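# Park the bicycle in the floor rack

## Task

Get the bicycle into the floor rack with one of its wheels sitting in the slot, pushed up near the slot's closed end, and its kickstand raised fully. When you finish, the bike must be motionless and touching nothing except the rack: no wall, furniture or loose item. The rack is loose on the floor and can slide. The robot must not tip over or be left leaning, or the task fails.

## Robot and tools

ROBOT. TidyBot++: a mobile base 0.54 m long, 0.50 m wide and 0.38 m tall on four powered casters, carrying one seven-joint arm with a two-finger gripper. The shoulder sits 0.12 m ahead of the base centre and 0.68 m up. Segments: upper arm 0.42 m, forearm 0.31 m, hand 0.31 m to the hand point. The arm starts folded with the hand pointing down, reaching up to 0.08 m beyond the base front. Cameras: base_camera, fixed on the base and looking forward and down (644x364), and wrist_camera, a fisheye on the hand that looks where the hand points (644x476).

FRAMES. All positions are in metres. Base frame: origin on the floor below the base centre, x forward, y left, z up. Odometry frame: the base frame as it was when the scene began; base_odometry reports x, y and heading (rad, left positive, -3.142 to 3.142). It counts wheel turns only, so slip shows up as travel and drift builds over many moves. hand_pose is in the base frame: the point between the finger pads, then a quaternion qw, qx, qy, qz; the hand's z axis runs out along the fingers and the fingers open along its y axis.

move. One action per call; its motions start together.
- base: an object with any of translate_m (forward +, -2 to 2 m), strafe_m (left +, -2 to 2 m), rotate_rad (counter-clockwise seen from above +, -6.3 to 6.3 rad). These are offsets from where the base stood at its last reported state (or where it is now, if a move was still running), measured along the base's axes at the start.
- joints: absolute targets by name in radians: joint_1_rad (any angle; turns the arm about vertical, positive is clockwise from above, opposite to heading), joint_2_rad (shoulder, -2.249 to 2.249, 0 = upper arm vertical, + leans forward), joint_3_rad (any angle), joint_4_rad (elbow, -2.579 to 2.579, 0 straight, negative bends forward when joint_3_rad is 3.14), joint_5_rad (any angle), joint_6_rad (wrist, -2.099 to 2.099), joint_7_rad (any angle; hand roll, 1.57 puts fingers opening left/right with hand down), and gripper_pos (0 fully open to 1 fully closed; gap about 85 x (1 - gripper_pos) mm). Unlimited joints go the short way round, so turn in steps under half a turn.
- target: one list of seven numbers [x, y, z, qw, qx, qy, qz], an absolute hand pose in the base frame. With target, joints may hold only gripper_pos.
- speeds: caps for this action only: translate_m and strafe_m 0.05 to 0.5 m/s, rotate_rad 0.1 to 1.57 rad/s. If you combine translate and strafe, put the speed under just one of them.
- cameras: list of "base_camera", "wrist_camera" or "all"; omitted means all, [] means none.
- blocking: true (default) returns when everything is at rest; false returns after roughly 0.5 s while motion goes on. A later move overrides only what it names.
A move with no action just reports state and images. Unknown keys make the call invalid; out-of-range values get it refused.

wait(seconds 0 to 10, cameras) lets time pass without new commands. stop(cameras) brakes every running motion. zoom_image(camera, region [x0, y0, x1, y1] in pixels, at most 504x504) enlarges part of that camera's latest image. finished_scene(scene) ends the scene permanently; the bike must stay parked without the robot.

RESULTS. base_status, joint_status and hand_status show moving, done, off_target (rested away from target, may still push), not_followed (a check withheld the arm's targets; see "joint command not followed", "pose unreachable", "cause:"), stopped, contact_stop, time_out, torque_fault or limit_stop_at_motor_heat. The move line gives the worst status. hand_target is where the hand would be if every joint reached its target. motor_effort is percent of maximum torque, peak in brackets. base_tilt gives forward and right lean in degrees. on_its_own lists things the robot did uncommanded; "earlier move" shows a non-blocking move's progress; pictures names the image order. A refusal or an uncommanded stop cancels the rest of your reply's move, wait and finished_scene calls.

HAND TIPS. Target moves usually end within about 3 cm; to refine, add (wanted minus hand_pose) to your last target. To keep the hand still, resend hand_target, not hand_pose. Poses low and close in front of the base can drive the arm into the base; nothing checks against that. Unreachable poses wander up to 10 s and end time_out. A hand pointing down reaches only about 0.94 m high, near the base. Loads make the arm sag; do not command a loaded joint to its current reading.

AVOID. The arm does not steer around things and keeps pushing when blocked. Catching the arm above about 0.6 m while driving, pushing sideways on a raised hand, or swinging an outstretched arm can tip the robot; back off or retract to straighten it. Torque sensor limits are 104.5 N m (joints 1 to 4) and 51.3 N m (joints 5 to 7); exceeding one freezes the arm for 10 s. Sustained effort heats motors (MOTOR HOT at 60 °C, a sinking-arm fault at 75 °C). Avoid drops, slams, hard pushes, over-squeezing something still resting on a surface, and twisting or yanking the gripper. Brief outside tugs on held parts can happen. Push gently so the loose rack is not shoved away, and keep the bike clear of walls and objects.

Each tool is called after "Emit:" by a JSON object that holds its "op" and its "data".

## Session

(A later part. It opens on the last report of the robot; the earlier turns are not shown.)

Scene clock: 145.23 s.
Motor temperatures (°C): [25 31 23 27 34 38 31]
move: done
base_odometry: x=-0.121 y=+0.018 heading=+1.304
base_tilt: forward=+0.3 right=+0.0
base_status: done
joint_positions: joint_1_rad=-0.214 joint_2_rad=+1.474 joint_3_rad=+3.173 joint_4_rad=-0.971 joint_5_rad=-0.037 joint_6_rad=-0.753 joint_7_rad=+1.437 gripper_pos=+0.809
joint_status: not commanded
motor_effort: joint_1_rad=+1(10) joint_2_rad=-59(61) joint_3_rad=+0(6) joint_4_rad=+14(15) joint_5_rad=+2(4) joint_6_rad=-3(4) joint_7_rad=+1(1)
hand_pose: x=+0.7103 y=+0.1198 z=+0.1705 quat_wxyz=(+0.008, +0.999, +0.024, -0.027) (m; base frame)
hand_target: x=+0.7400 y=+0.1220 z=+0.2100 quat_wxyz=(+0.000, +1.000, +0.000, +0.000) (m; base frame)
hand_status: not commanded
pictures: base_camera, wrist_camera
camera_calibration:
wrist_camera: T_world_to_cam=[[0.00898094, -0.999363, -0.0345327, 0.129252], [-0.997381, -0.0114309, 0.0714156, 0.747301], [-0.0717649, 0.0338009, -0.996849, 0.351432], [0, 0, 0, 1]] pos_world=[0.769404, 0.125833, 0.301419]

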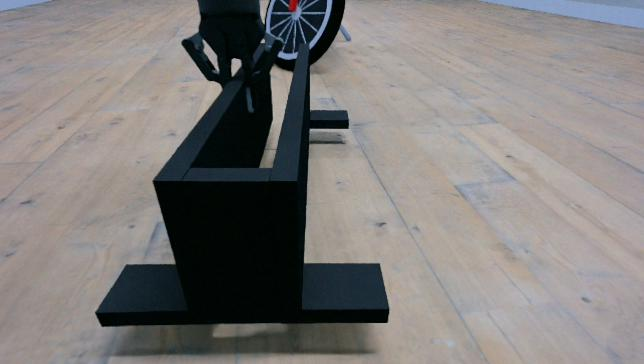

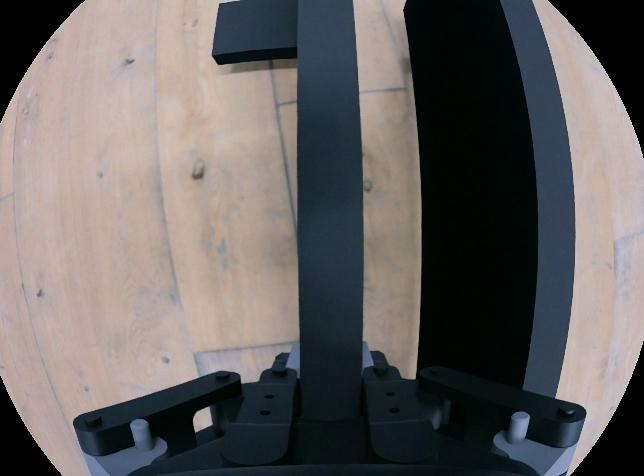

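Emit:
{"op": "move", "data": {"base": {"strafe_m": 0.02}, "target": [0.74, 0.122, 0.155, 0, 1, 0, 0], "cameras": []}}

Emit:
{"op": "move", "data": {"target": [0.735, 0.122, 0.115, 0, 1, 0, 0], "cameras": ["base_camera"]}}

Emit:
{"op": "move", "data": {"joints": {"gripper_pos": 0.4}, "cameras": []}}

Emit:
{"op": "move", "data": {"target": [0.70, 0.122, 0.34, 0, 1, 0, 0], "cameras": []}}

Emit:
{"op": "move", "data": {"base": {"translate_m": -0.15}, "joints": {"joint_1_rad": 0.0, "joint_2_rad": -0.366, "joint_3_rad": 3.111, "joint_4_rad": -2.54, "joint_5_rad": 0.018, "joint_6_rad": 0.18, "joint_7_rad": 1.54, "gripper_pos": 0.0}}}

Emit:
{"op": "zoom_image", "data": {"camera": "wrist_camera", "region": [200, 80, 450, 400]}}

Emit:
{"op": "zoom_image", "data": {"camera": "base_camera", "region": [150, 0, 450, 160]}}

Scene clock: 146.87 s.
Motor temperatures (°C): [25 31 23 27 34 38 31]
move: off_target
base_odometry: x=-0.141 y=+0.023 heading=+1.304
base_tilt: forward=+0.2 right=+0.0
base_status: done
joint_positions: joint_1_rad=-0.214 joint_2_rad=+1.565 joint_3_rad=+3.173 joint_4_rad=-0.885 joint_5_rad=-0.038 joint_6_rad=-0.753 joint_7_rad=+1.437 gripper_pos=+0.809
joint_status: not commanded
motor_effort: joint_1_rad=+1(4) joint_2_rad=-56(60) joint_3_rad=+0(2) joint_4_rad=+12(14) joint_5_rad=+2(3) joint_6_rad=-4(6) joint_7_rad=+1(1)
hand_pose: x=+0.7092 y=+0.1202 z=+0.1311 quat_wxyz=(+0.008, +0.999, +0.026, -0.029) (m; base frame)
hand_target: x=+0.7400 y=+0.1220 z=+0.1550 quat_wxyz=(+0.000, +1.000, +0.000, +0.000) (m; base frame)
hand_status: off_target (0.039 m and 4.6 deg from the pose sent, 0.034 m and 4.2 deg at the start)
pictures: none
No camera images: "cameras" was empty.

Scene clock: 147.73 s.
Motor temperatures (°C): [25 31 23 27 34 38 31]
move: off_target
base_odometry: x=-0.140 y=+0.023 heading=+1.304
base_tilt: forward=+0.3 right=+0.0
base_status: not commanded
joint_positions: joint_1_rad=-0.214 joint_2_rad=+1.590 joint_3_rad=+3.173 joint_4_rad=-0.824 joint_5_rad=-0.038 joint_6_rad=-0.753 joint_7_rad=+1.437 gripper_pos=+0.809
joint_status: not commanded
motor_effort: joint_1_rad=+1(2) joint_2_rad=-49(57) joint_3_rad=+1(1) joint_4_rad=+13(14) joint_5_rad=+3(3) joint_6_rad=+2(4) joint_7_rad=+0(1)
hand_pose: x=+0.7282 y=+0.1247 z=+0.1273 quat_wxyz=(+0.005, +1.000, +0.026, -0.012) (m; base frame)
hand_target: x=+0.7350 y=+0.1220 z=+0.1150 quat_wxyz=(+0.000, +1.000, +0.000, +0.000) (m; base frame)
hand_status: off_target (0.014 m and 3.4 deg from the pose sent, 0.030 m and 4.6 deg at the start)
pictures: base_camera

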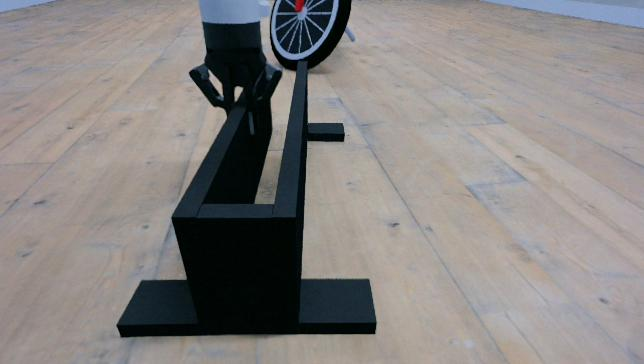

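Scene clock: 148.60 s.
Motor temperatures (°C): [25 31 23 27 34 38 31]
move: done
base_odometry: x=-0.140 y=+0.023 heading=+1.304
base_tilt: forward=+0.2 right=+0.0
base_status: not commanded
joint_positions: joint_1_rad=-0.214 joint_2_rad=+1.592 joint_3_rad=+3.173 joint_4_rad=-0.815 joint_5_rad=-0.038 joint_6_rad=-0.753 joint_7_rad=+1.437 gripper_pos=+0.400
joint_status: all done
motor_effort: joint_1_rad=+1(1) joint_2_rad=-48(50) joint_3_rad=-1(1) joint_4_rad=+12(14) joint_5_rad=+1(3) joint_6_rad=+0(3) joint_7_rad=+1(1)
hand_pose: x=+0.7317 y=+0.1255 z=+0.1278 quat_wxyz=(+0.004, +1.000, +0.027, -0.009) (m; base frame)
hand_target: x=+0.7350 y=+0.1220 z=+0.1150 quat_wxyz=(+0.000, +1.000, +0.000, +0.000) (m; base frame)
hand_status: not commanded
pictures: none
No camera images: "cameras" was empty.

Scene clock: 150.37 s.
Motor temperatures (°C): [25 31 23 27 34 38 31]
move: off_target
base_odometry: x=-0.140 y=+0.023 heading=+1.304
base_tilt: forward=+0.3 right=+0.0
base_status: not commanded
joint_positions: joint_1_rad=-0.214 joint_2_rad=+1.093 joint_3_rad=+3.173 joint_4_rad=-1.258 joint_5_rad=-0.038 joint_6_rad=-0.753 joint_7_rad=+1.437 gripper_pos=+0.400
joint_status: not commanded
motor_effort: joint_1_rad=+1(1) joint_2_rad=-45(52) joint_3_rad=-1(1) joint_4_rad=+12(13) joint_5_rad=+1(2) joint_6_rad=+0(1) joint_7_rad=+1(1)
hand_pose: x=+0.7158 y=+0.1208 z=+0.3427 quat_wxyz=(-0.002, +1.000, +0.020, +0.019) (m; base frame)
hand_target: x=+0.7000 y=+0.1220 z=+0.3400 quat_wxyz=(+0.000, +1.000, +0.000, +0.000) (m; base frame)
hand_status: off_target (0.016 m and 3.1 deg from the pose sent, 0.215 m and 3.2 deg at the start)
pictures: none
No camera images: "cameras" was empty.

Scene clock: 153.37 s.
Motor temperatures (°C): [25 31 23 27 34 38 31]
move: done
base_odometry: x=-0.180 y=-0.122 heading=+1.304
base_tilt: forward=+0.2 right=+0.0
base_status: done
joint_positions: joint_1_rad=-0.018 joint_2_rad=-0.351 joint_3_rad=+3.140 joint_4_rad=-2.524 joint_5_rad=-0.031 joint_6_rad=+0.108 joint_7_rad=+1.500 gripper_pos=+0.000
joint_status: all done
motor_effort: joint_1_rad=+1(2) joint_2_rad=-5(49) joint_3_rad=+0(2) joint_4_rad=+19(20) joint_5_rad=+1(2) joint_6_rad=+8(8) joint_7_rad=+1(2)
hand_pose: x=+0.5074 y=+0.0079 z=+0.7514 quat_wxyz=(-0.029, +0.858, -0.036, +0.512) (m; base frame)
hand_target: x=+0.5105 y=+0.0145 z=+0.7683 quat_wxyz=(-0.008, +0.840, +0.010, +0.543) (m; base frame)
hand_status: not commanded
pictures: base_camera, wrist_camera
camera_calibration:
wrist_camera: T_world_to_cam=[[-0.00433674, -0.989649, -0.143441, 0.127859], [-0.487313, 0.127349, -0.863891, 0.945075], [0.873217, 0.066154, -0.482821, 0.053764], [0, 0, 0, 1]] pos_world=[0.414154, 0.00262469, 0.860741]

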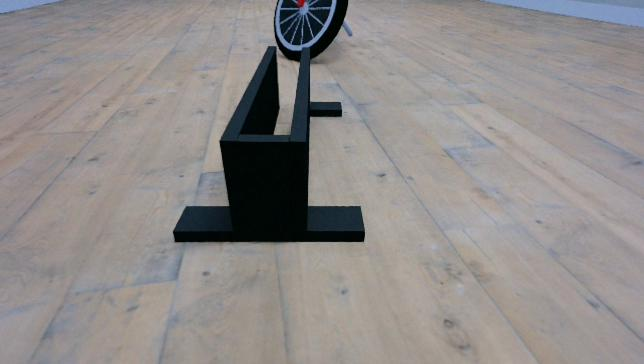

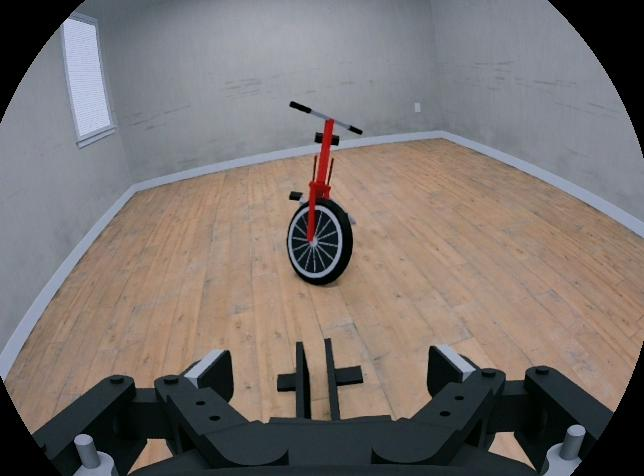

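Scaled by 1.575.

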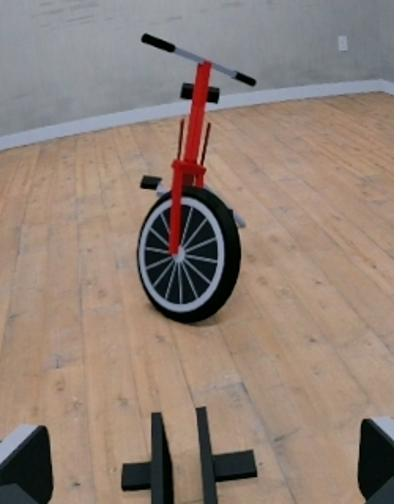

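Scaled by 1.680.

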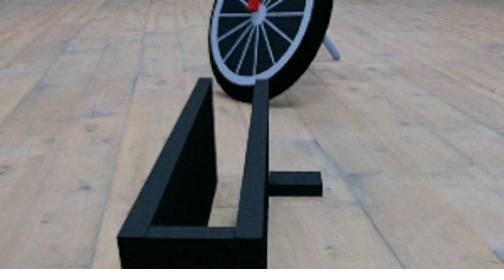

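Emit:
{"op": "move", "data": {"base": {"strafe_m": -0.70, "translate_m": 0.1}, "cameras": []}}

Emit:
{"op": "move", "data": {"base": {"translate_m": 1.64, "rotate_rad": 1.536}}}

Emit:
{"op": "zoom_image", "data": {"camera": "wrist_camera", "region": [80, 50, 580, 476]}}

Scene clock: 157.47 s.
Motor temperatures (°C): [25 31 23 27 34 38 31]
move: done
base_odometry: x=+0.522 y=-0.210 heading=+1.304
base_tilt: forward=+0.2 right=+0.0
base_status: done
joint_positions: joint_1_rad=-0.016 joint_2_rad=-0.351 joint_3_rad=+3.135 joint_4_rad=-2.524 joint_5_rad=-0.031 joint_6_rad=+0.110 joint_7_rad=+1.501 gripper_pos=+0.000
joint_status: not commanded
motor_effort: joint_1_rad=+1(1) joint_2_rad=-5(6) joint_3_rad=+0(2) joint_4_rad=+19(19) joint_5_rad=+1(2) joint_6_rad=+8(8) joint_7_rad=+1(1)
hand_pose: x=+0.5076 y=+0.0090 z=+0.7520 quat_wxyz=(-0.029, +0.857, -0.034, +0.513) (m; base frame)
hand_target: x=+0.5105 y=+0.0145 z=+0.7683 quat_wxyz=(-0.008, +0.840, +0.010, +0.543) (m; base frame)
hand_status: not commanded
pictures: none
No camera images: "cameras" was empty.

Scene clock: 162.40 s.
Motor temperatures (°C): [25 31 23 27 34 38 31]
move: done
base_odometry: x=+0.955 y=+1.372 heading=+2.840
base_tilt: forward=+0.3 right=+0.0
base_status: done
joint_positions: joint_1_rad=-0.013 joint_2_rad=-0.355 joint_3_rad=+3.133 joint_4_rad=-2.526 joint_5_rad=-0.030 joint_6_rad=+0.112 joint_7_rad=+1.501 gripper_pos=+0.000
joint_status: not commanded
motor_effort: joint_1_rad=+1(2) joint_2_rad=-5(6) joint_3_rad=+0(2) joint_4_rad=+19(20) joint_5_rad=+1(2) joint_6_rad=+7(8) joint_7_rad=+1(1)
hand_pose: x=+0.5067 y=+0.0086 z=+0.7526 quat_wxyz=(-0.028, +0.856, -0.034, +0.514) (m; base frame)
hand_target: x=+0.5105 y=+0.0145 z=+0.7683 quat_wxyz=(-0.008, +0.840, +0.010, +0.543) (m; base frame)
hand_status: not commanded
pictures: base_camera, wrist_camera
camera_calibration:
wrist_camera: T_world_to_cam=[[-0.00152182, -0.990173, -0.139838, 0.124549], [-0.482819, 0.123187, -0.867013, 0.945825], [0.875719, 0.0661971, -0.478262, 0.0501852], [0, 0, 0, 1]] pos_world=[0.412903, 0.00349013, 0.86146]

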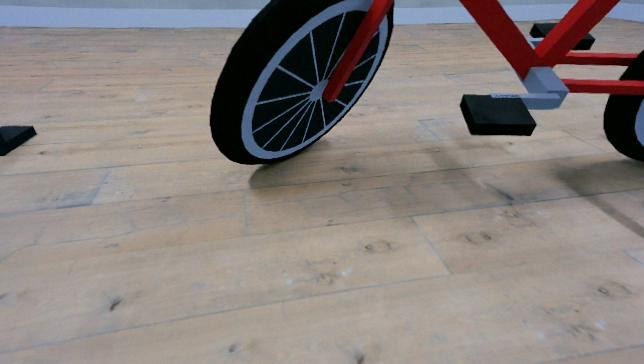

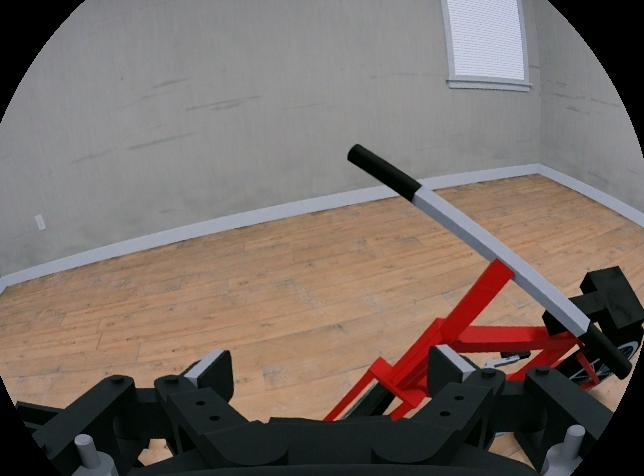

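Scaled by 1.008.

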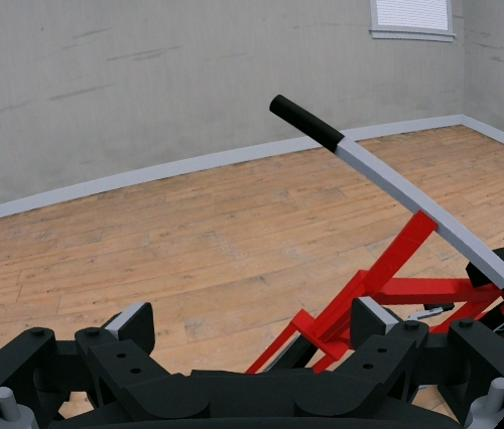

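Emit:
{"op": "move", "data": {"base": {"translate_m": 0.065, "strafe_m": -0.225, "rotate_rad": 0.07}, "joints": {"joint_6_rad": -0.847, "gripper_pos": 0.0}}}

Scene clock: 164.60 s.
Motor temperatures (°C): [25 31 23 27 34 38 31]
move: done
base_odometry: x=+0.959 y=+1.606 heading=+2.911
base_tilt: forward=+0.2 right=+0.0
base_status: done
joint_positions: joint_1_rad=-0.013 joint_2_rad=-0.356 joint_3_rad=+3.130 joint_4_rad=-2.534 joint_5_rad=-0.028 joint_6_rad=-0.785 joint_7_rad=+1.501 gripper_pos=+0.000
joint_status: all done
motor_effort: joint_1_rad=+1(2) joint_2_rad=-1(6) joint_3_rad=+0(2) joint_4_rad=+15(19) joint_5_rad=+1(1) joint_6_rad=+1(7) joint_7_rad=+1(1)
hand_pose: x=+0.2855 y=+0.0110 z=+0.5904 quat_wxyz=(-0.013, +0.995, -0.032, +0.089) (m; base frame)
hand_target: x=+0.2644 y=+0.0003 z=+0.5872 quat_wxyz=(+0.011, +0.998, +0.005, +0.060) (m; base frame)
hand_status: not commanded
pictures: base_camera, wrist_camera
camera_calibration:
wrist_camera: T_world_to_cam=[[-0.0879024, -0.992289, -0.087386, 0.0976607], [-0.982464, 0.100843, -0.15683, 0.421668], [0.164433, 0.0720678, -0.983752, 0.66757], [0, 0, 0, 1]] pos_world=[0.313087, 0.00627495, 0.731387]

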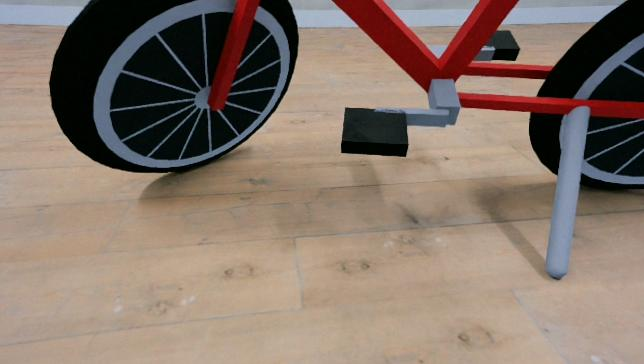

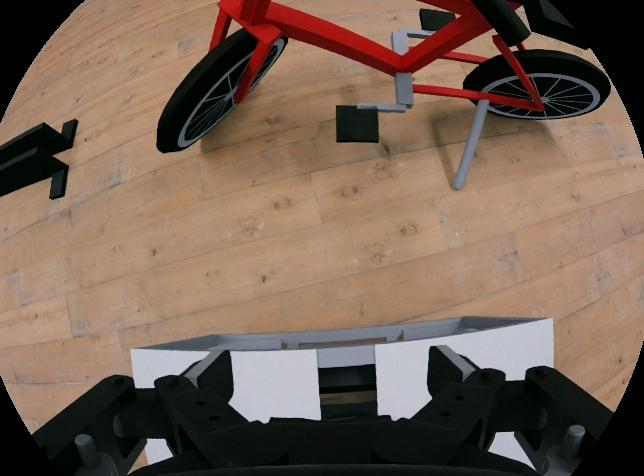

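Emit:
{"op": "move", "data": {"target": [0.65, -0.03, 0.74, -0.094, 0.898, 0.359, 0.235]}}

Scene clock: 167.83 s.
Motor temperatures (°C): [25 31 23 27 34 38 31]
move: off_target
base_odometry: x=+0.959 y=+1.606 heading=+2.911
base_tilt: forward=+0.2 right=+0.0
base_status: not commanded
joint_positions: joint_1_rad=+0.432 joint_2_rad=+0.314 joint_3_rad=+2.980 joint_4_rad=-1.473 joint_5_rad=-0.367 joint_6_rad=-1.047 joint_7_rad=+2.708 gripper_pos=+0.000
joint_status: not commanded
motor_effort: joint_1_rad=+1(1) joint_2_rad=-29(29) joint_3_rad=-2(2) joint_4_rad=+19(19) joint_5_rad=-2(3) joint_6_rad=+2(3) joint_7_rad=+1(1)
hand_pose: x=+0.6579 y=-0.0546 z=+0.7428 quat_wxyz=(-0.050, +0.908, +0.340, +0.241) (m; base frame)
hand_target: x=+0.6500 y=-0.0300 z=+0.7400 quat_wxyz=(-0.094, +0.898, +0.359, +0.235) (m; base frame)
hand_status: off_target (0.026 m and 5.7 deg from the pose sent, 0.396 m and 50.4 deg at the start)
pictures: base_camera, wrist_camera
camera_calibration:
wrist_camera: T_world_to_cam=[[0.63596, -0.771637, 0.011475, -0.459024], [-0.682759, -0.569516, -0.457702, 0.807726], [0.359715, 0.283246, -0.889032, 0.573747], [0, 0, 0, 1]] pos_world=[0.637018, -0.0566978, 0.885044]

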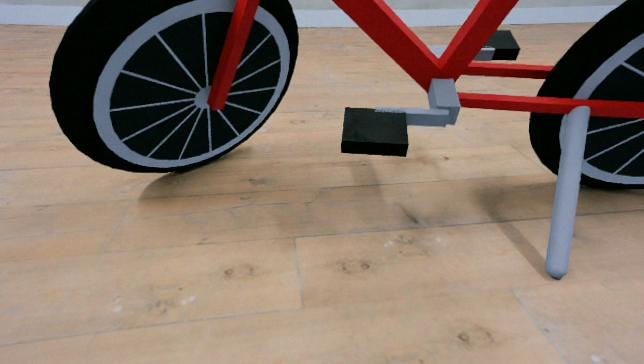

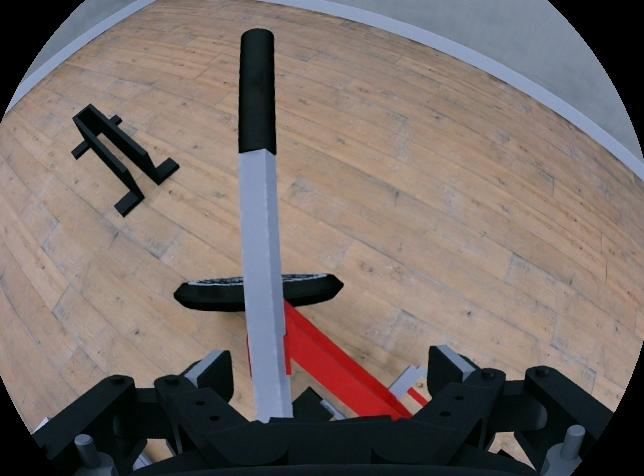

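Emit:
{"op": "move", "data": {"target": [0.645, 0.015, 0.68, -0.094, 0.898, 0.359, 0.235], "cameras": ["wrist_camera"]}}

Scene clock: 180.47 s.
Motor temperatures (°C): [25 31 23 27 34 38 31]
move: off_target
base_odometry: x=+0.959 y=+1.606 heading=+2.911
base_tilt: forward=+0.3 right=+0.0
base_status: not commanded
joint_positions: joint_1_rad=+0.431 joint_2_rad=+0.333 joint_3_rad=+2.886 joint_4_rad=-1.636 joint_5_rad=-0.368 joint_6_rad=-0.944 joint_7_rad=+2.710 gripper_pos=+0.000
joint_status: not commanded
motor_effort: joint_1_rad=+1(2) joint_2_rad=-27(29) joint_3_rad=-2(3) joint_4_rad=+17(19) joint_5_rad=-2(3) joint_6_rad=+1(2) joint_7_rad=+1(1)
hand_pose: x=+0.6290 y=-0.0033 z=+0.6837 quat_wxyz=(-0.088, +0.904, +0.360, +0.212) (m; base frame)
hand_target: x=+0.6450 y=+0.0150 z=+0.6800 quat_wxyz=(-0.094, +0.898, +0.359, +0.235) (m; base frame)
hand_status: off_target (0.025 m and 2.8 deg from the pose sent, 0.095 m and 5.7 deg at the start)
pictures: wrist_camera
camera_calibration:
wrist_camera: T_world_to_cam=[[0.679138, -0.730894, -0.0675744, -0.373356], [-0.680614, -0.592587, -0.430819, 0.770404], [0.27484, 0.338578, -0.899905, 0.578055], [0, 0, 0, 1]] pos_world=[0.619035, -0.0120686, 0.82687]

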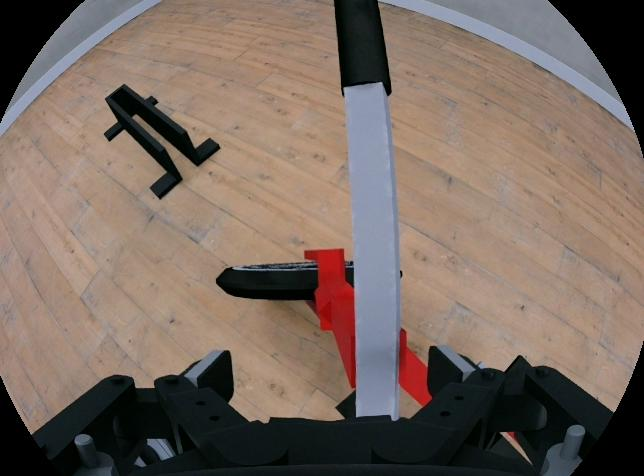

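Emit:
{"op": "move", "data": {"target": [0.662, -0.002, 0.65, -0.094, 0.898, 0.359, 0.235], "cameras": ["wrist_camera"]}}

Scene clock: 181.53 s.
Motor temperatures (°C): [25 31 23 27 34 38 31]
move: off_target
base_odometry: x=+0.959 y=+1.606 heading=+2.911
base_tilt: forward=+0.2 right=+0.0
base_status: not commanded
joint_positions: joint_1_rad=+0.485 joint_2_rad=+0.426 joint_3_rad=+2.798 joint_4_rad=-1.636 joint_5_rad=-0.368 joint_6_rad=-0.881 joint_7_rad=+2.710 gripper_pos=+0.000
joint_status: not commanded
motor_effort: joint_1_rad=+1(1) joint_2_rad=-29(31) joint_3_rad=-4(5) joint_4_rad=+17(18) joint_5_rad=-2(3) joint_6_rad=+1(2) joint_7_rad=+0(1)
hand_pose: x=+0.6447 y=+0.0048 z=+0.6515 quat_wxyz=(-0.114, +0.903, +0.354, +0.214) (m; base frame)
hand_target: x=+0.6620 y=-0.0020 z=+0.6500 quat_wxyz=(-0.094, +0.898, +0.359, +0.235) (m; base frame)
hand_status: off_target (0.019 m and 3.4 deg from the pose sent, 0.047 m and 2.8 deg at the start)
pictures: wrist_camera
camera_calibration:
wrist_camera: T_world_to_cam=[[0.678672, -0.725258, -0.115785, -0.348571], [-0.686784, -0.570833, -0.449975, 0.788386], [0.260254, 0.384904, -0.885503, 0.54184], [0, 0, 0, 1]] pos_world=[0.637, -0.0113238, 0.794196]

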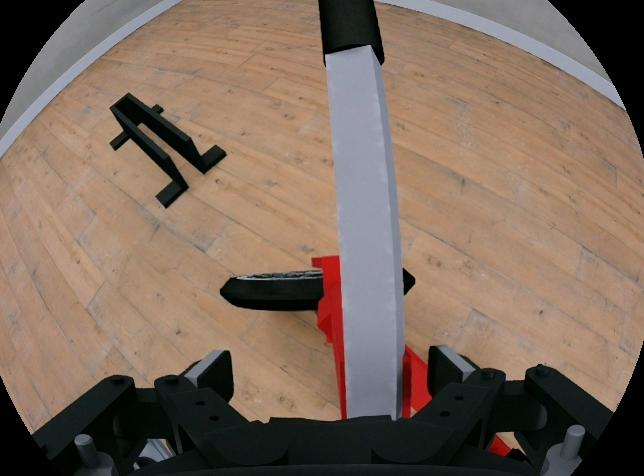

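Emit:
{"op": "move", "data": {"target": [0.675, -0.018, 0.632, -0.094, 0.898, 0.359, 0.235], "cameras": ["wrist_camera"]}}

Scene clock: 183.23 s.
Motor temperatures (°C): [25 31 23 27 34 38 31]
move: off_target
base_odometry: x=+0.959 y=+1.606 heading=+2.911
base_tilt: forward=+0.2 right=+0.0
base_status: not commanded
joint_positions: joint_1_rad=+0.534 joint_2_rad=+0.487 joint_3_rad=+2.749 joint_4_rad=-1.619 joint_5_rad=-0.351 joint_6_rad=-0.855 joint_7_rad=+2.710 gripper_pos=+0.000
joint_status: not commanded
motor_effort: joint_1_rad=+1(2) joint_2_rad=-30(32) joint_3_rad=-4(5) joint_4_rad=+16(17) joint_5_rad=-2(3) joint_6_rad=+1(1) joint_7_rad=+1(1)
hand_pose: x=+0.6559 y=-0.0047 z=+0.6343 quat_wxyz=(-0.124, +0.904, +0.346, +0.217) (m; base frame)
hand_target: x=+0.6750 y=-0.0180 z=+0.6320 quat_wxyz=(-0.094, +0.898, +0.359, +0.235) (m; base frame)
hand_status: off_target (0.023 m and 4.4 deg from the pose sent, 0.043 m and 3.4 deg at the start)
pictures: wrist_camera
camera_calibration:
wrist_camera: T_world_to_cam=[[0.668897, -0.730758, -0.136272, -0.345729], [-0.696333, -0.5518, -0.458952, 0.79491], [0.260188, 0.401883, -0.877948, 0.522666], [0, 0, 0, 1]] pos_world=[0.648788, -0.024063, 0.776587]

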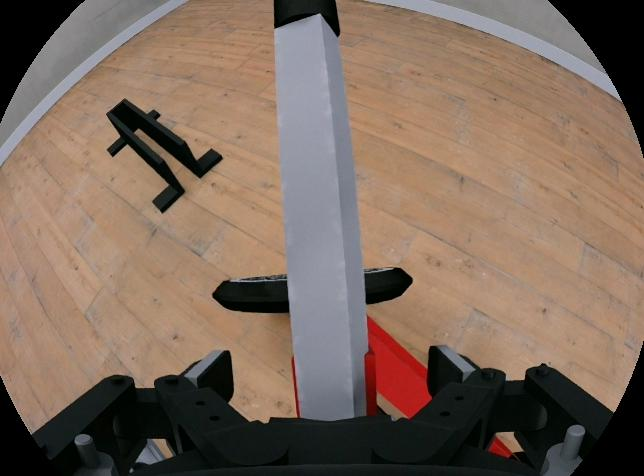

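Emit:
{"op": "move", "data": {"joints": {"gripper_pos": 0.5}, "cameras": ["wrist_camera"]}}

Emit:
{"op": "move", "data": {"joints": {"gripper_pos": 1.0}}}

Scene clock: 184.20 s.
Motor temperatures (°C): [25 30 23 27 34 38 31]
move: done
base_odometry: x=+0.959 y=+1.606 heading=+2.911
base_tilt: forward=+0.2 right=+0.0
base_status: not commanded
joint_positions: joint_1_rad=+0.534 joint_2_rad=+0.487 joint_3_rad=+2.749 joint_4_rad=-1.619 joint_5_rad=-0.351 joint_6_rad=-0.855 joint_7_rad=+2.710 gripper_pos=+0.500
joint_status: all done
motor_effort: joint_1_rad=+1(1) joint_2_rad=-30(31) joint_3_rad=-5(5) joint_4_rad=+16(16) joint_5_rad=-2(3) joint_6_rad=+1(1) joint_7_rad=+1(1)
hand_pose: x=+0.6560 y=-0.0048 z=+0.6343 quat_wxyz=(-0.124, +0.904, +0.346, +0.217) (m; base frame)
hand_target: x=+0.6750 y=-0.0180 z=+0.6320 quat_wxyz=(-0.094, +0.898, +0.359, +0.235) (m; base frame)
hand_status: not commanded
pictures: wrist_camera
camera_calibration:
wrist_camera: T_world_to_cam=[[0.668855, -0.730823, -0.136129, -0.345844], [-0.69631, -0.551768, -0.459025, 0.794968], [0.260354, 0.401809, -0.877932, 0.52255], [0, 0, 0, 1]] pos_world=[0.648816, -0.0240782, 0.776594]

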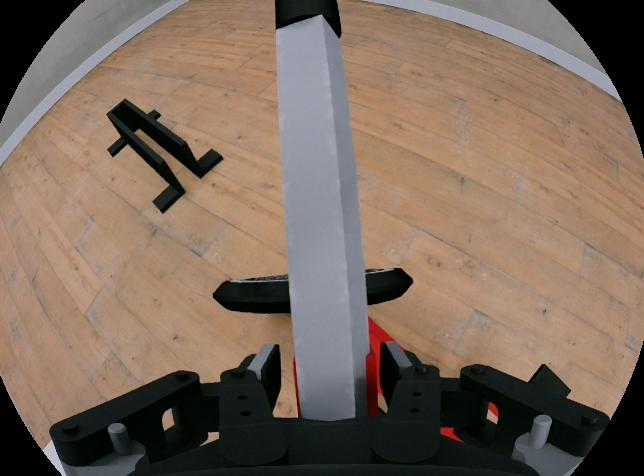

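Scene clock: 185.03 s.
Motor temperatures (°C): [25 30 23 27 34 38 31]
move: off_target
base_odometry: x=+0.959 y=+1.606 heading=+2.911
base_tilt: forward=+0.2 right=+0.0
base_status: not commanded
joint_positions: joint_1_rad=+0.536 joint_2_rad=+0.487 joint_3_rad=+2.748 joint_4_rad=-1.618 joint_5_rad=-0.350 joint_6_rad=-0.852 joint_7_rad=+2.710 gripper_pos=+0.706
joint_status: gripper_pos off_target (ended at +0.706, target +1.000)
motor_effort: joint_1_rad=+1(2) joint_2_rad=-30(31) joint_3_rad=-4(6) joint_4_rad=+16(17) joint_5_rad=-2(4) joint_6_rad=+3(4) joint_7_rad=+0(2)
hand_pose: x=+0.6572 y=-0.0062 z=+0.6349 quat_wxyz=(-0.122, +0.905, +0.345, +0.218) (m; base frame)
hand_target: x=+0.6750 y=-0.0180 z=+0.6320 quat_wxyz=(-0.094, +0.898, +0.359, +0.235) (m; base frame)
hand_status: not commanded
pictures: base_camera, wrist_camera
camera_calibration:
wrist_camera: T_world_to_cam=[[0.668102, -0.732232, -0.132197, -0.349669], [-0.69557, -0.551523, -0.460439, 0.795701], [0.264238, 0.399573, -0.877792, 0.520636], [0, 0, 0, 1]] pos_world=[0.649508, -0.0252233, 0.777156]

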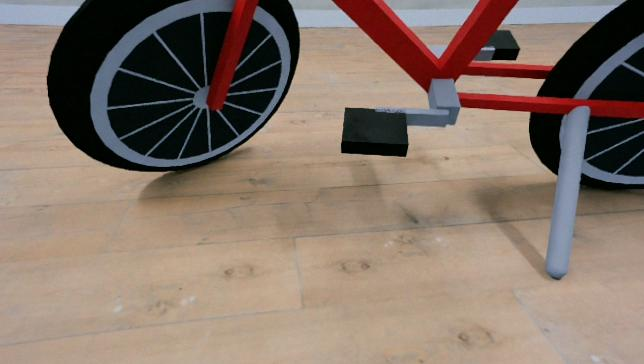

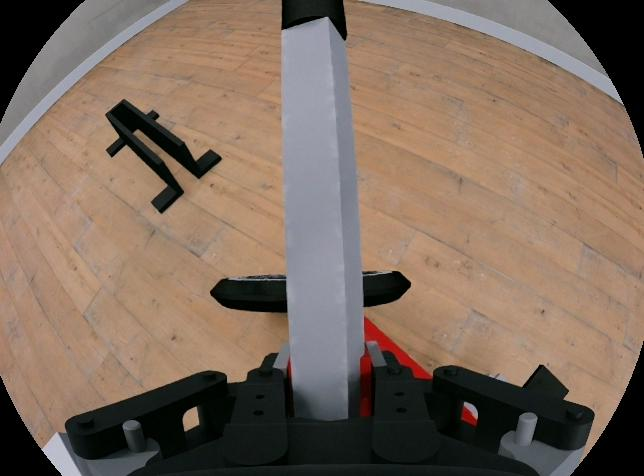

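Emit:
{"op": "move", "data": {"target": [0.72, -0.018, 0.632, -0.039, 0.955, 0.256, 0.147]}}

Emit:
{"op": "move", "data": {"target": [0.745, 0.01, 0.64, -0.008, 0.992, 0.104, 0.075]}}

Scene clock: 227.63 s.
Motor temperatures (°C): [25 30 23 27 34 38 31]
move: off_target
base_odometry: x=+0.959 y=+1.606 heading=+2.911
base_tilt: forward=+0.2 right=+0.0
base_status: not commanded
joint_positions: joint_1_rad=+0.282 joint_2_rad=+0.542 joint_3_rad=+2.957 joint_4_rad=-1.394 joint_5_rad=-0.163 joint_6_rad=-1.067 joint_7_rad=+2.298 gripper_pos=+0.706
joint_status: not commanded
motor_effort: joint_1_rad=-6(9) joint_2_rad=-29(32) joint_3_rad=-3(7) joint_4_rad=+25(25) joint_5_rad=+3(4) joint_6_rad=+21(22) joint_7_rad=-3(3)
hand_pose: x=+0.6745 y=-0.0181 z=+0.6349 quat_wxyz=(-0.081, +0.956, +0.259, +0.115) (m; base frame)
hand_target: x=+0.7200 y=-0.0180 z=+0.6320 quat_wxyz=(-0.039, +0.955, +0.256, +0.147) (m; base frame)
hand_status: off_target (0.046 m and 6.1 deg from the pose sent, 0.064 m and 17.2 deg at the start)
pictures: base_camera, wrist_camera
camera_calibration:
wrist_camera: T_world_to_cam=[[0.489776, -0.858298, -0.153113, -0.238624], [-0.860973, -0.448498, -0.239947, 0.774642], [0.137275, 0.249347, -0.958635, 0.655083], [0, 0, 0, 1]] pos_world=[0.693891, -0.0207278, 0.777322]

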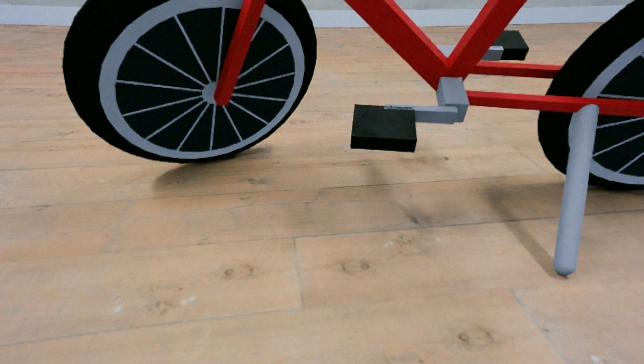

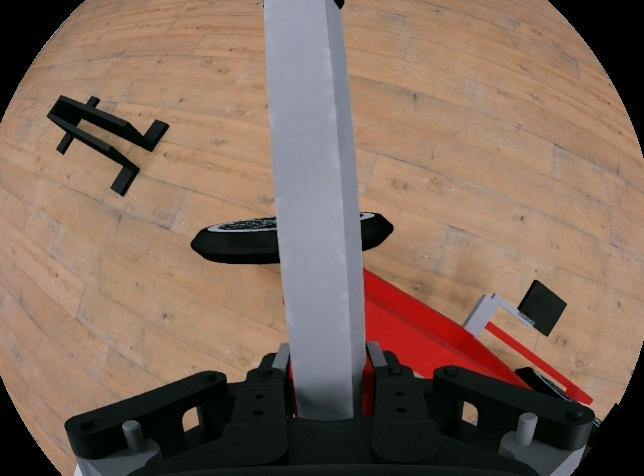

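Scene clock: 229.90 s.
Motor temperatures (°C): [25 30 23 27 34 38 31]
move: off_target
base_odometry: x=+0.959 y=+1.606 heading=+2.911
base_tilt: forward=+0.2 right=+0.0
base_status: not commanded
joint_positions: joint_1_rad=-0.001 joint_2_rad=+0.670 joint_3_rad=+3.044 joint_4_rad=-1.103 joint_5_rad=-0.165 joint_6_rad=-1.306 joint_7_rad=+1.853 gripper_pos=+0.706
joint_status: not commanded
motor_effort: joint_1_rad=+3(13) joint_2_rad=-38(39) joint_3_rad=+9(15) joint_4_rad=+25(26) joint_5_rad=+19(24) joint_6_rad=+17(22) joint_7_rad=-4(5)
hand_pose: x=+0.7019 y=+0.0987 z=+0.6468 quat_wxyz=(-0.107, +0.981, +0.158, +0.043) (m; base frame)
hand_target: x=+0.7450 y=+0.0100 z=+0.6400 quat_wxyz=(-0.008, +0.992, +0.104, +0.075) (m; base frame)
hand_status: off_target (0.099 m and 13.5 deg from the pose sent, 0.076 m and 20.5 deg at the start)
pictures: base_camera, wrist_camera
camera_calibration:
wrist_camera: T_world_to_cam=[[0.286602, -0.925098, -0.249105, 0.0613404], [-0.957873, -0.271699, -0.0930559, 0.808974], [0.0184043, 0.265281, -0.963996, 0.71899], [0, 0, 0, 1]] pos_world=[0.744081, 0.0858086, 0.783663]

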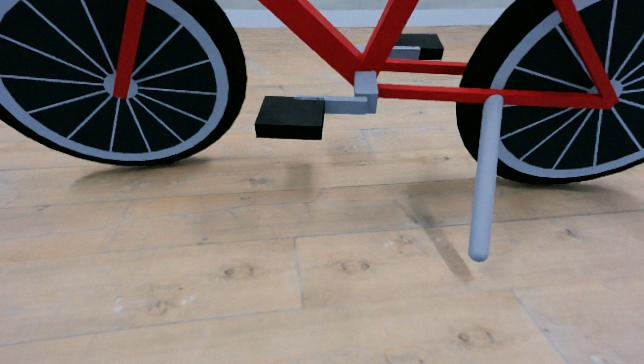

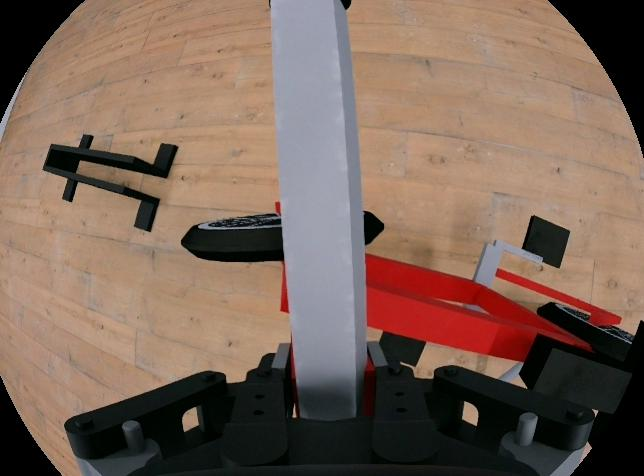

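Emit:
{"op": "move", "data": {"target": [0.76, 0.10, 0.645, -0.173, 0.985, 0.0, 0.0]}}

Emit:
{"op": "zoom_image", "data": {"camera": "wrist_camera", "region": [30, 80, 430, 360]}}

Scene clock: 231.43 s.
Motor temperatures (°C): [25 30 23 27 34 38 31]
move: off_target
base_odometry: x=+0.959 y=+1.606 heading=+2.911
base_tilt: forward=+0.2 right=+0.0
base_status: not commanded
joint_positions: joint_1_rad=+0.013 joint_2_rad=+0.864 joint_3_rad=+3.028 joint_4_rad=-0.736 joint_5_rad=-0.246 joint_6_rad=-1.516 joint_7_rad=+1.605 gripper_pos=+0.706
joint_status: not commanded
motor_effort: joint_1_rad=+3(5) joint_2_rad=-44(45) joint_3_rad=+1(9) joint_4_rad=+20(25) joint_5_rad=+4(19) joint_6_rad=+7(17) joint_7_rad=-1(5)
hand_pose: x=+0.7546 y=+0.1184 z=+0.6540 quat_wxyz=(-0.165, +0.985, +0.041, +0.012) (m; base frame)
hand_target: x=+0.7600 y=+0.1000 z=+0.6450 quat_wxyz=(-0.173, +0.985, +0.000, +0.000) (m; base frame)
hand_status: off_target (0.021 m and 5.0 deg from the pose sent, 0.058 m and 20.3 deg at the start)
pictures: base_camera, wrist_camera
camera_calibration:
wrist_camera: T_world_to_cam=[[0.0487673, -0.926293, -0.373634, 0.327278], [-0.998756, -0.0491274, -0.00856523, 0.81477], [-0.0104218, 0.373587, -0.927537, 0.704755], [0, 0, 0, 1]] pos_world=[0.805141, 0.0798956, 0.782947]

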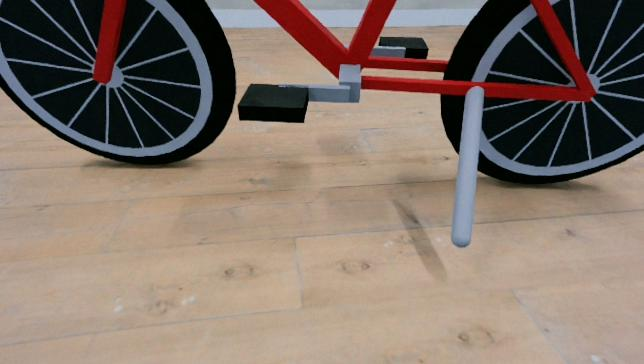

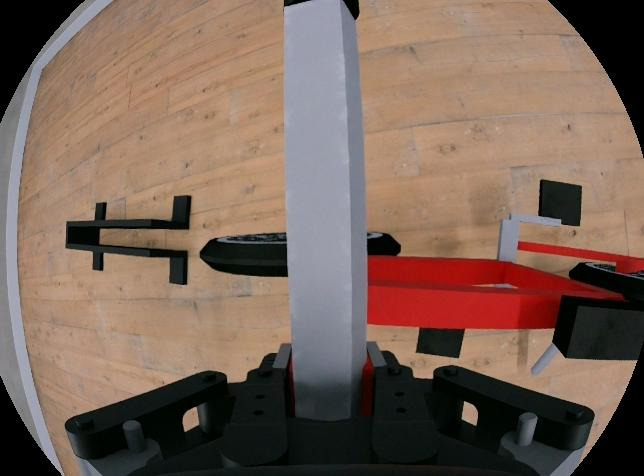

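Scaled by 1.260.

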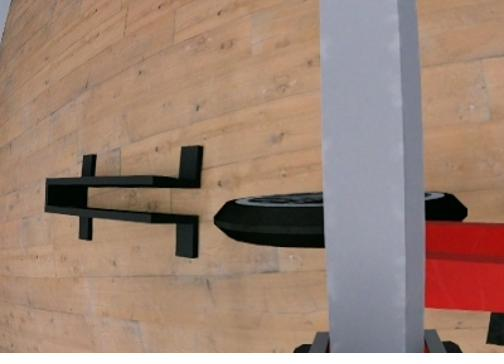

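Emit:
{"op": "move", "data": {"target": [0.785, 0.10, 0.645, -0.172, 0.9796, -0.103, 0.018], "cameras": []}}

Emit:
{"op": "move", "data": {"base": {"strafe_m": 0.08}, "speeds": {"strafe_m": 0.1}}}

Emit:
{"op": "zoom_image", "data": {"camera": "wrist_camera", "region": [30, 80, 430, 360]}}

Scene clock: 233.13 s.
Motor temperatures (°C): [25 30 23 27 34 38 31]
move: off_target
base_odometry: x=+0.959 y=+1.606 heading=+2.911
base_tilt: forward=+0.3 right=+0.0
base_status: not commanded
joint_positions: joint_1_rad=+0.017 joint_2_rad=+0.879 joint_3_rad=+3.031 joint_4_rad=-0.713 joint_5_rad=-0.274 joint_6_rad=-1.518 joint_7_rad=+1.392 gripper_pos=+0.706
joint_status: not commanded
motor_effort: joint_1_rad=+3(5) joint_2_rad=-46(46) joint_3_rad=+1(2) joint_4_rad=+20(21) joint_5_rad=+3(6) joint_6_rad=+5(9) joint_7_rad=+0(1)
hand_pose: x=+0.7612 y=+0.1228 z=+0.6545 quat_wxyz=(-0.179, +0.982, -0.067, -0.004) (m; base frame)
hand_target: x=+0.7850 y=+0.1000 z=+0.6450 quat_wxyz=(-0.172, +0.980, -0.103, +0.018) (m; base frame)
hand_status: off_target (0.034 m and 4.9 deg from the pose sent, 0.037 m and 16.6 deg at the start)
pictures: none
No camera images: "cameras" was empty.

Scene clock: 234.83 s.
Motor temperatures (°C): [25 30 23 28 34 38 31]
move: done
base_odometry: x=+0.941 y=+1.528 heading=+2.911
base_tilt: forward=+0.2 right=+0.0
base_status: done
joint_positions: joint_1_rad=+0.020 joint_2_rad=+0.884 joint_3_rad=+3.031 joint_4_rad=-0.706 joint_5_rad=-0.276 joint_6_rad=-1.517 joint_7_rad=+1.392 gripper_pos=+0.707
joint_status: not commanded
motor_effort: joint_1_rad=+2(7) joint_2_rad=-46(47) joint_3_rad=+0(2) joint_4_rad=+18(20) joint_5_rad=+2(5) joint_6_rad=+2(6) joint_7_rad=+0(0)
hand_pose: x=+0.7635 y=+0.1216 z=+0.6540 quat_wxyz=(-0.181, +0.981, -0.068, -0.002) (m; base frame)
hand_target: x=+0.7850 y=+0.1000 z=+0.6450 quat_wxyz=(-0.172, +0.980, -0.103, +0.018) (m; base frame)
hand_status: not commanded
pictures: base_camera, wrist_camera
camera_calibration:
wrist_camera: T_world_to_cam=[[-0.170082, -0.900785, -0.399574, 0.510782], [-0.985365, 0.160116, 0.0584703, 0.744256], [0.0113089, 0.403671, -0.914834, 0.67511], [0, 0, 0, 1]] pos_world=[0.812604, 0.0684158, 0.778192]

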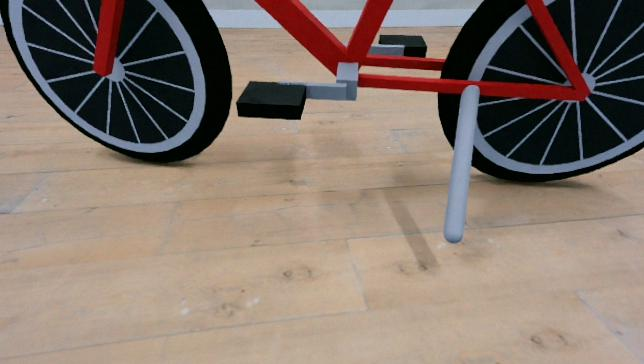

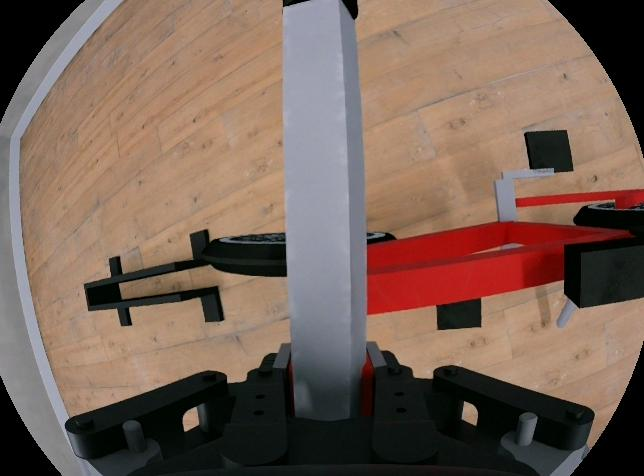

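Scaled by 1.260.

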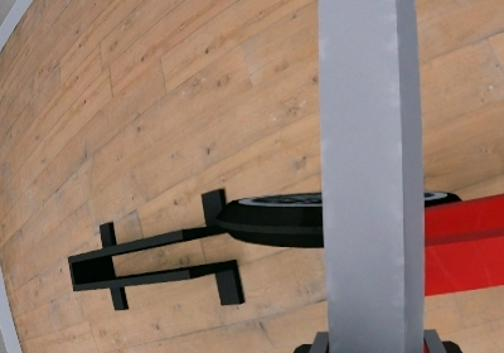

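Emit:
{"op": "move", "data": {"base": {"strafe_m": -0.04}, "speeds": {"strafe_m": 0.1}, "target": [0.785, 0.10, 0.645, -0.173, 0.984, 0.035, -0.006]}}

Emit:
{"op": "zoom_image", "data": {"camera": "wrist_camera", "region": [30, 80, 430, 360]}}

Scene clock: 236.97 s.
Motor temperatures (°C): [25 30 23 28 34 38 31]
move: off_target
base_odometry: x=+0.950 y=+1.567 heading=+2.911
base_tilt: forward=+0.2 right=+0.0
base_status: done
joint_positions: joint_1_rad=+0.036 joint_2_rad=+1.013 joint_3_rad=+3.031 joint_4_rad=-0.429 joint_5_rad=-0.272 joint_6_rad=-1.691 joint_7_rad=+1.533 gripper_pos=+0.707
joint_status: not commanded
motor_effort: joint_1_rad=+2(8) joint_2_rad=-49(49) joint_3_rad=-2(4) joint_4_rad=+20(21) joint_5_rad=-1(5) joint_6_rad=+5(7) joint_7_rad=+1(1)
hand_pose: x=+0.7862 y=+0.1022 z=+0.6559 quat_wxyz=(-0.181, +0.983, +0.009, +0.001) (m; base frame)
hand_target: x=+0.7850 y=+0.1000 z=+0.6450 quat_wxyz=(-0.173, +0.984, +0.035, -0.006) (m; base frame)
hand_status: off_target (0.011 m and 3.2 deg from the pose sent, 0.032 m and 11.9 deg at the start)
pictures: base_camera, wrist_camera
camera_calibration:
wrist_camera: T_world_to_cam=[[-0.0187801, -0.915199, -0.402565, 0.382381], [-0.999654, 0.00976404, 0.0244371, 0.81856], [-0.0184341, 0.402885, -0.915065, 0.708035], [0, 0, 0, 1]] pos_world=[0.83851, 0.0567055, 0.781828]

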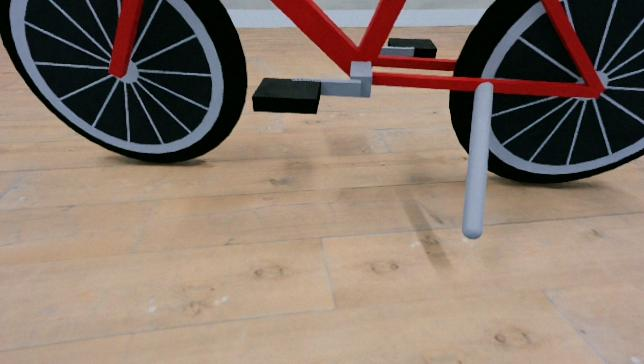

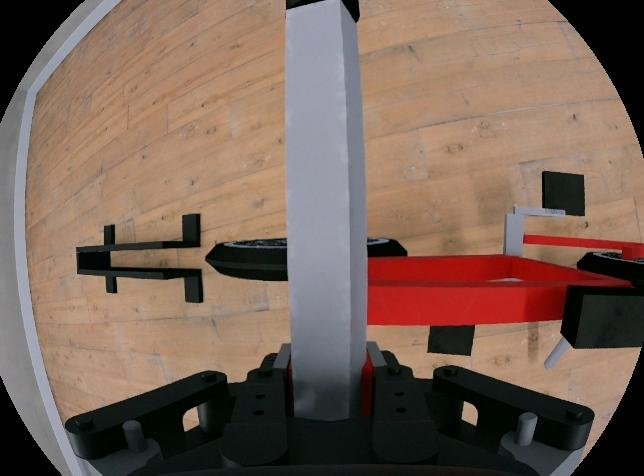

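Scaled by 1.260.

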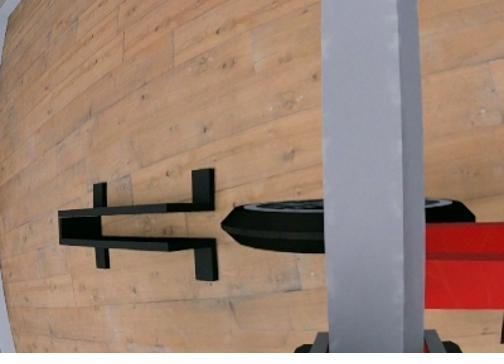

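Emit:
{"op": "move", "data": {"base": {"strafe_m": 0.12}, "speeds": {"strafe_m": 0.1}}}

Emit:
{"op": "zoom_image", "data": {"camera": "wrist_camera", "region": [30, 80, 430, 360]}}

Scene clock: 239.27 s.
Motor temperatures (°C): [25 30 23 28 34 38 31]
move: done
base_odometry: x=+0.923 y=+1.450 heading=+2.911
base_tilt: forward=+0.3 right=+0.0
base_status: done
joint_positions: joint_1_rad=+0.022 joint_2_rad=+1.017 joint_3_rad=+3.031 joint_4_rad=-0.421 joint_5_rad=-0.271 joint_6_rad=-1.697 joint_7_rad=+1.541 gripper_pos=+0.707
joint_status: not commanded
motor_effort: joint_1_rad=+2(6) joint_2_rad=-49(49) joint_3_rad=-3(4) joint_4_rad=+18(20) joint_5_rad=-2(4) joint_6_rad=+2(7) joint_7_rad=+0(1)
hand_pose: x=+0.7849 y=+0.1110 z=+0.6556 quat_wxyz=(-0.180, +0.983, +0.021, +0.000) (m; base frame)
hand_target: x=+0.7850 y=+0.1000 z=+0.6450 quat_wxyz=(-0.173, +0.984, +0.035, -0.006) (m; base frame)
hand_status: not commanded
pictures: base_camera, wrist_camera
camera_calibration:
wrist_camera: T_world_to_cam=[[0.0030874, -0.91582, -0.401576, 0.372561], [-0.999651, -0.013365, 0.0227942, 0.820851], [-0.0262424, 0.401366, -0.915542, 0.710798], [0, 0, 0, 1]] pos_world=[0.838067, 0.0668794, 0.781666]

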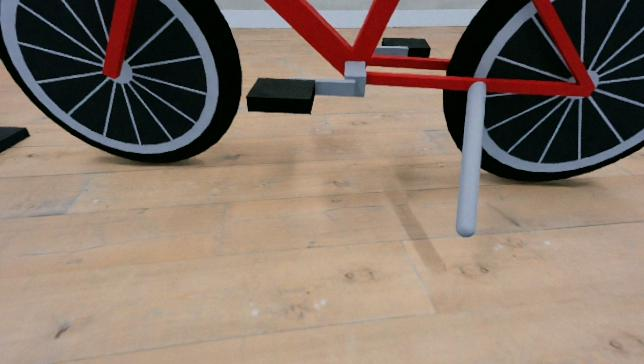

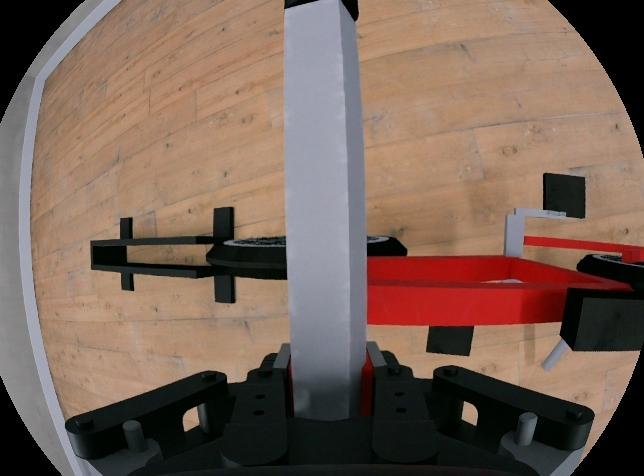

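Scaled by 1.260.

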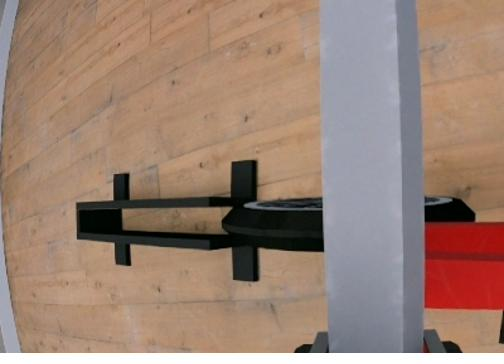

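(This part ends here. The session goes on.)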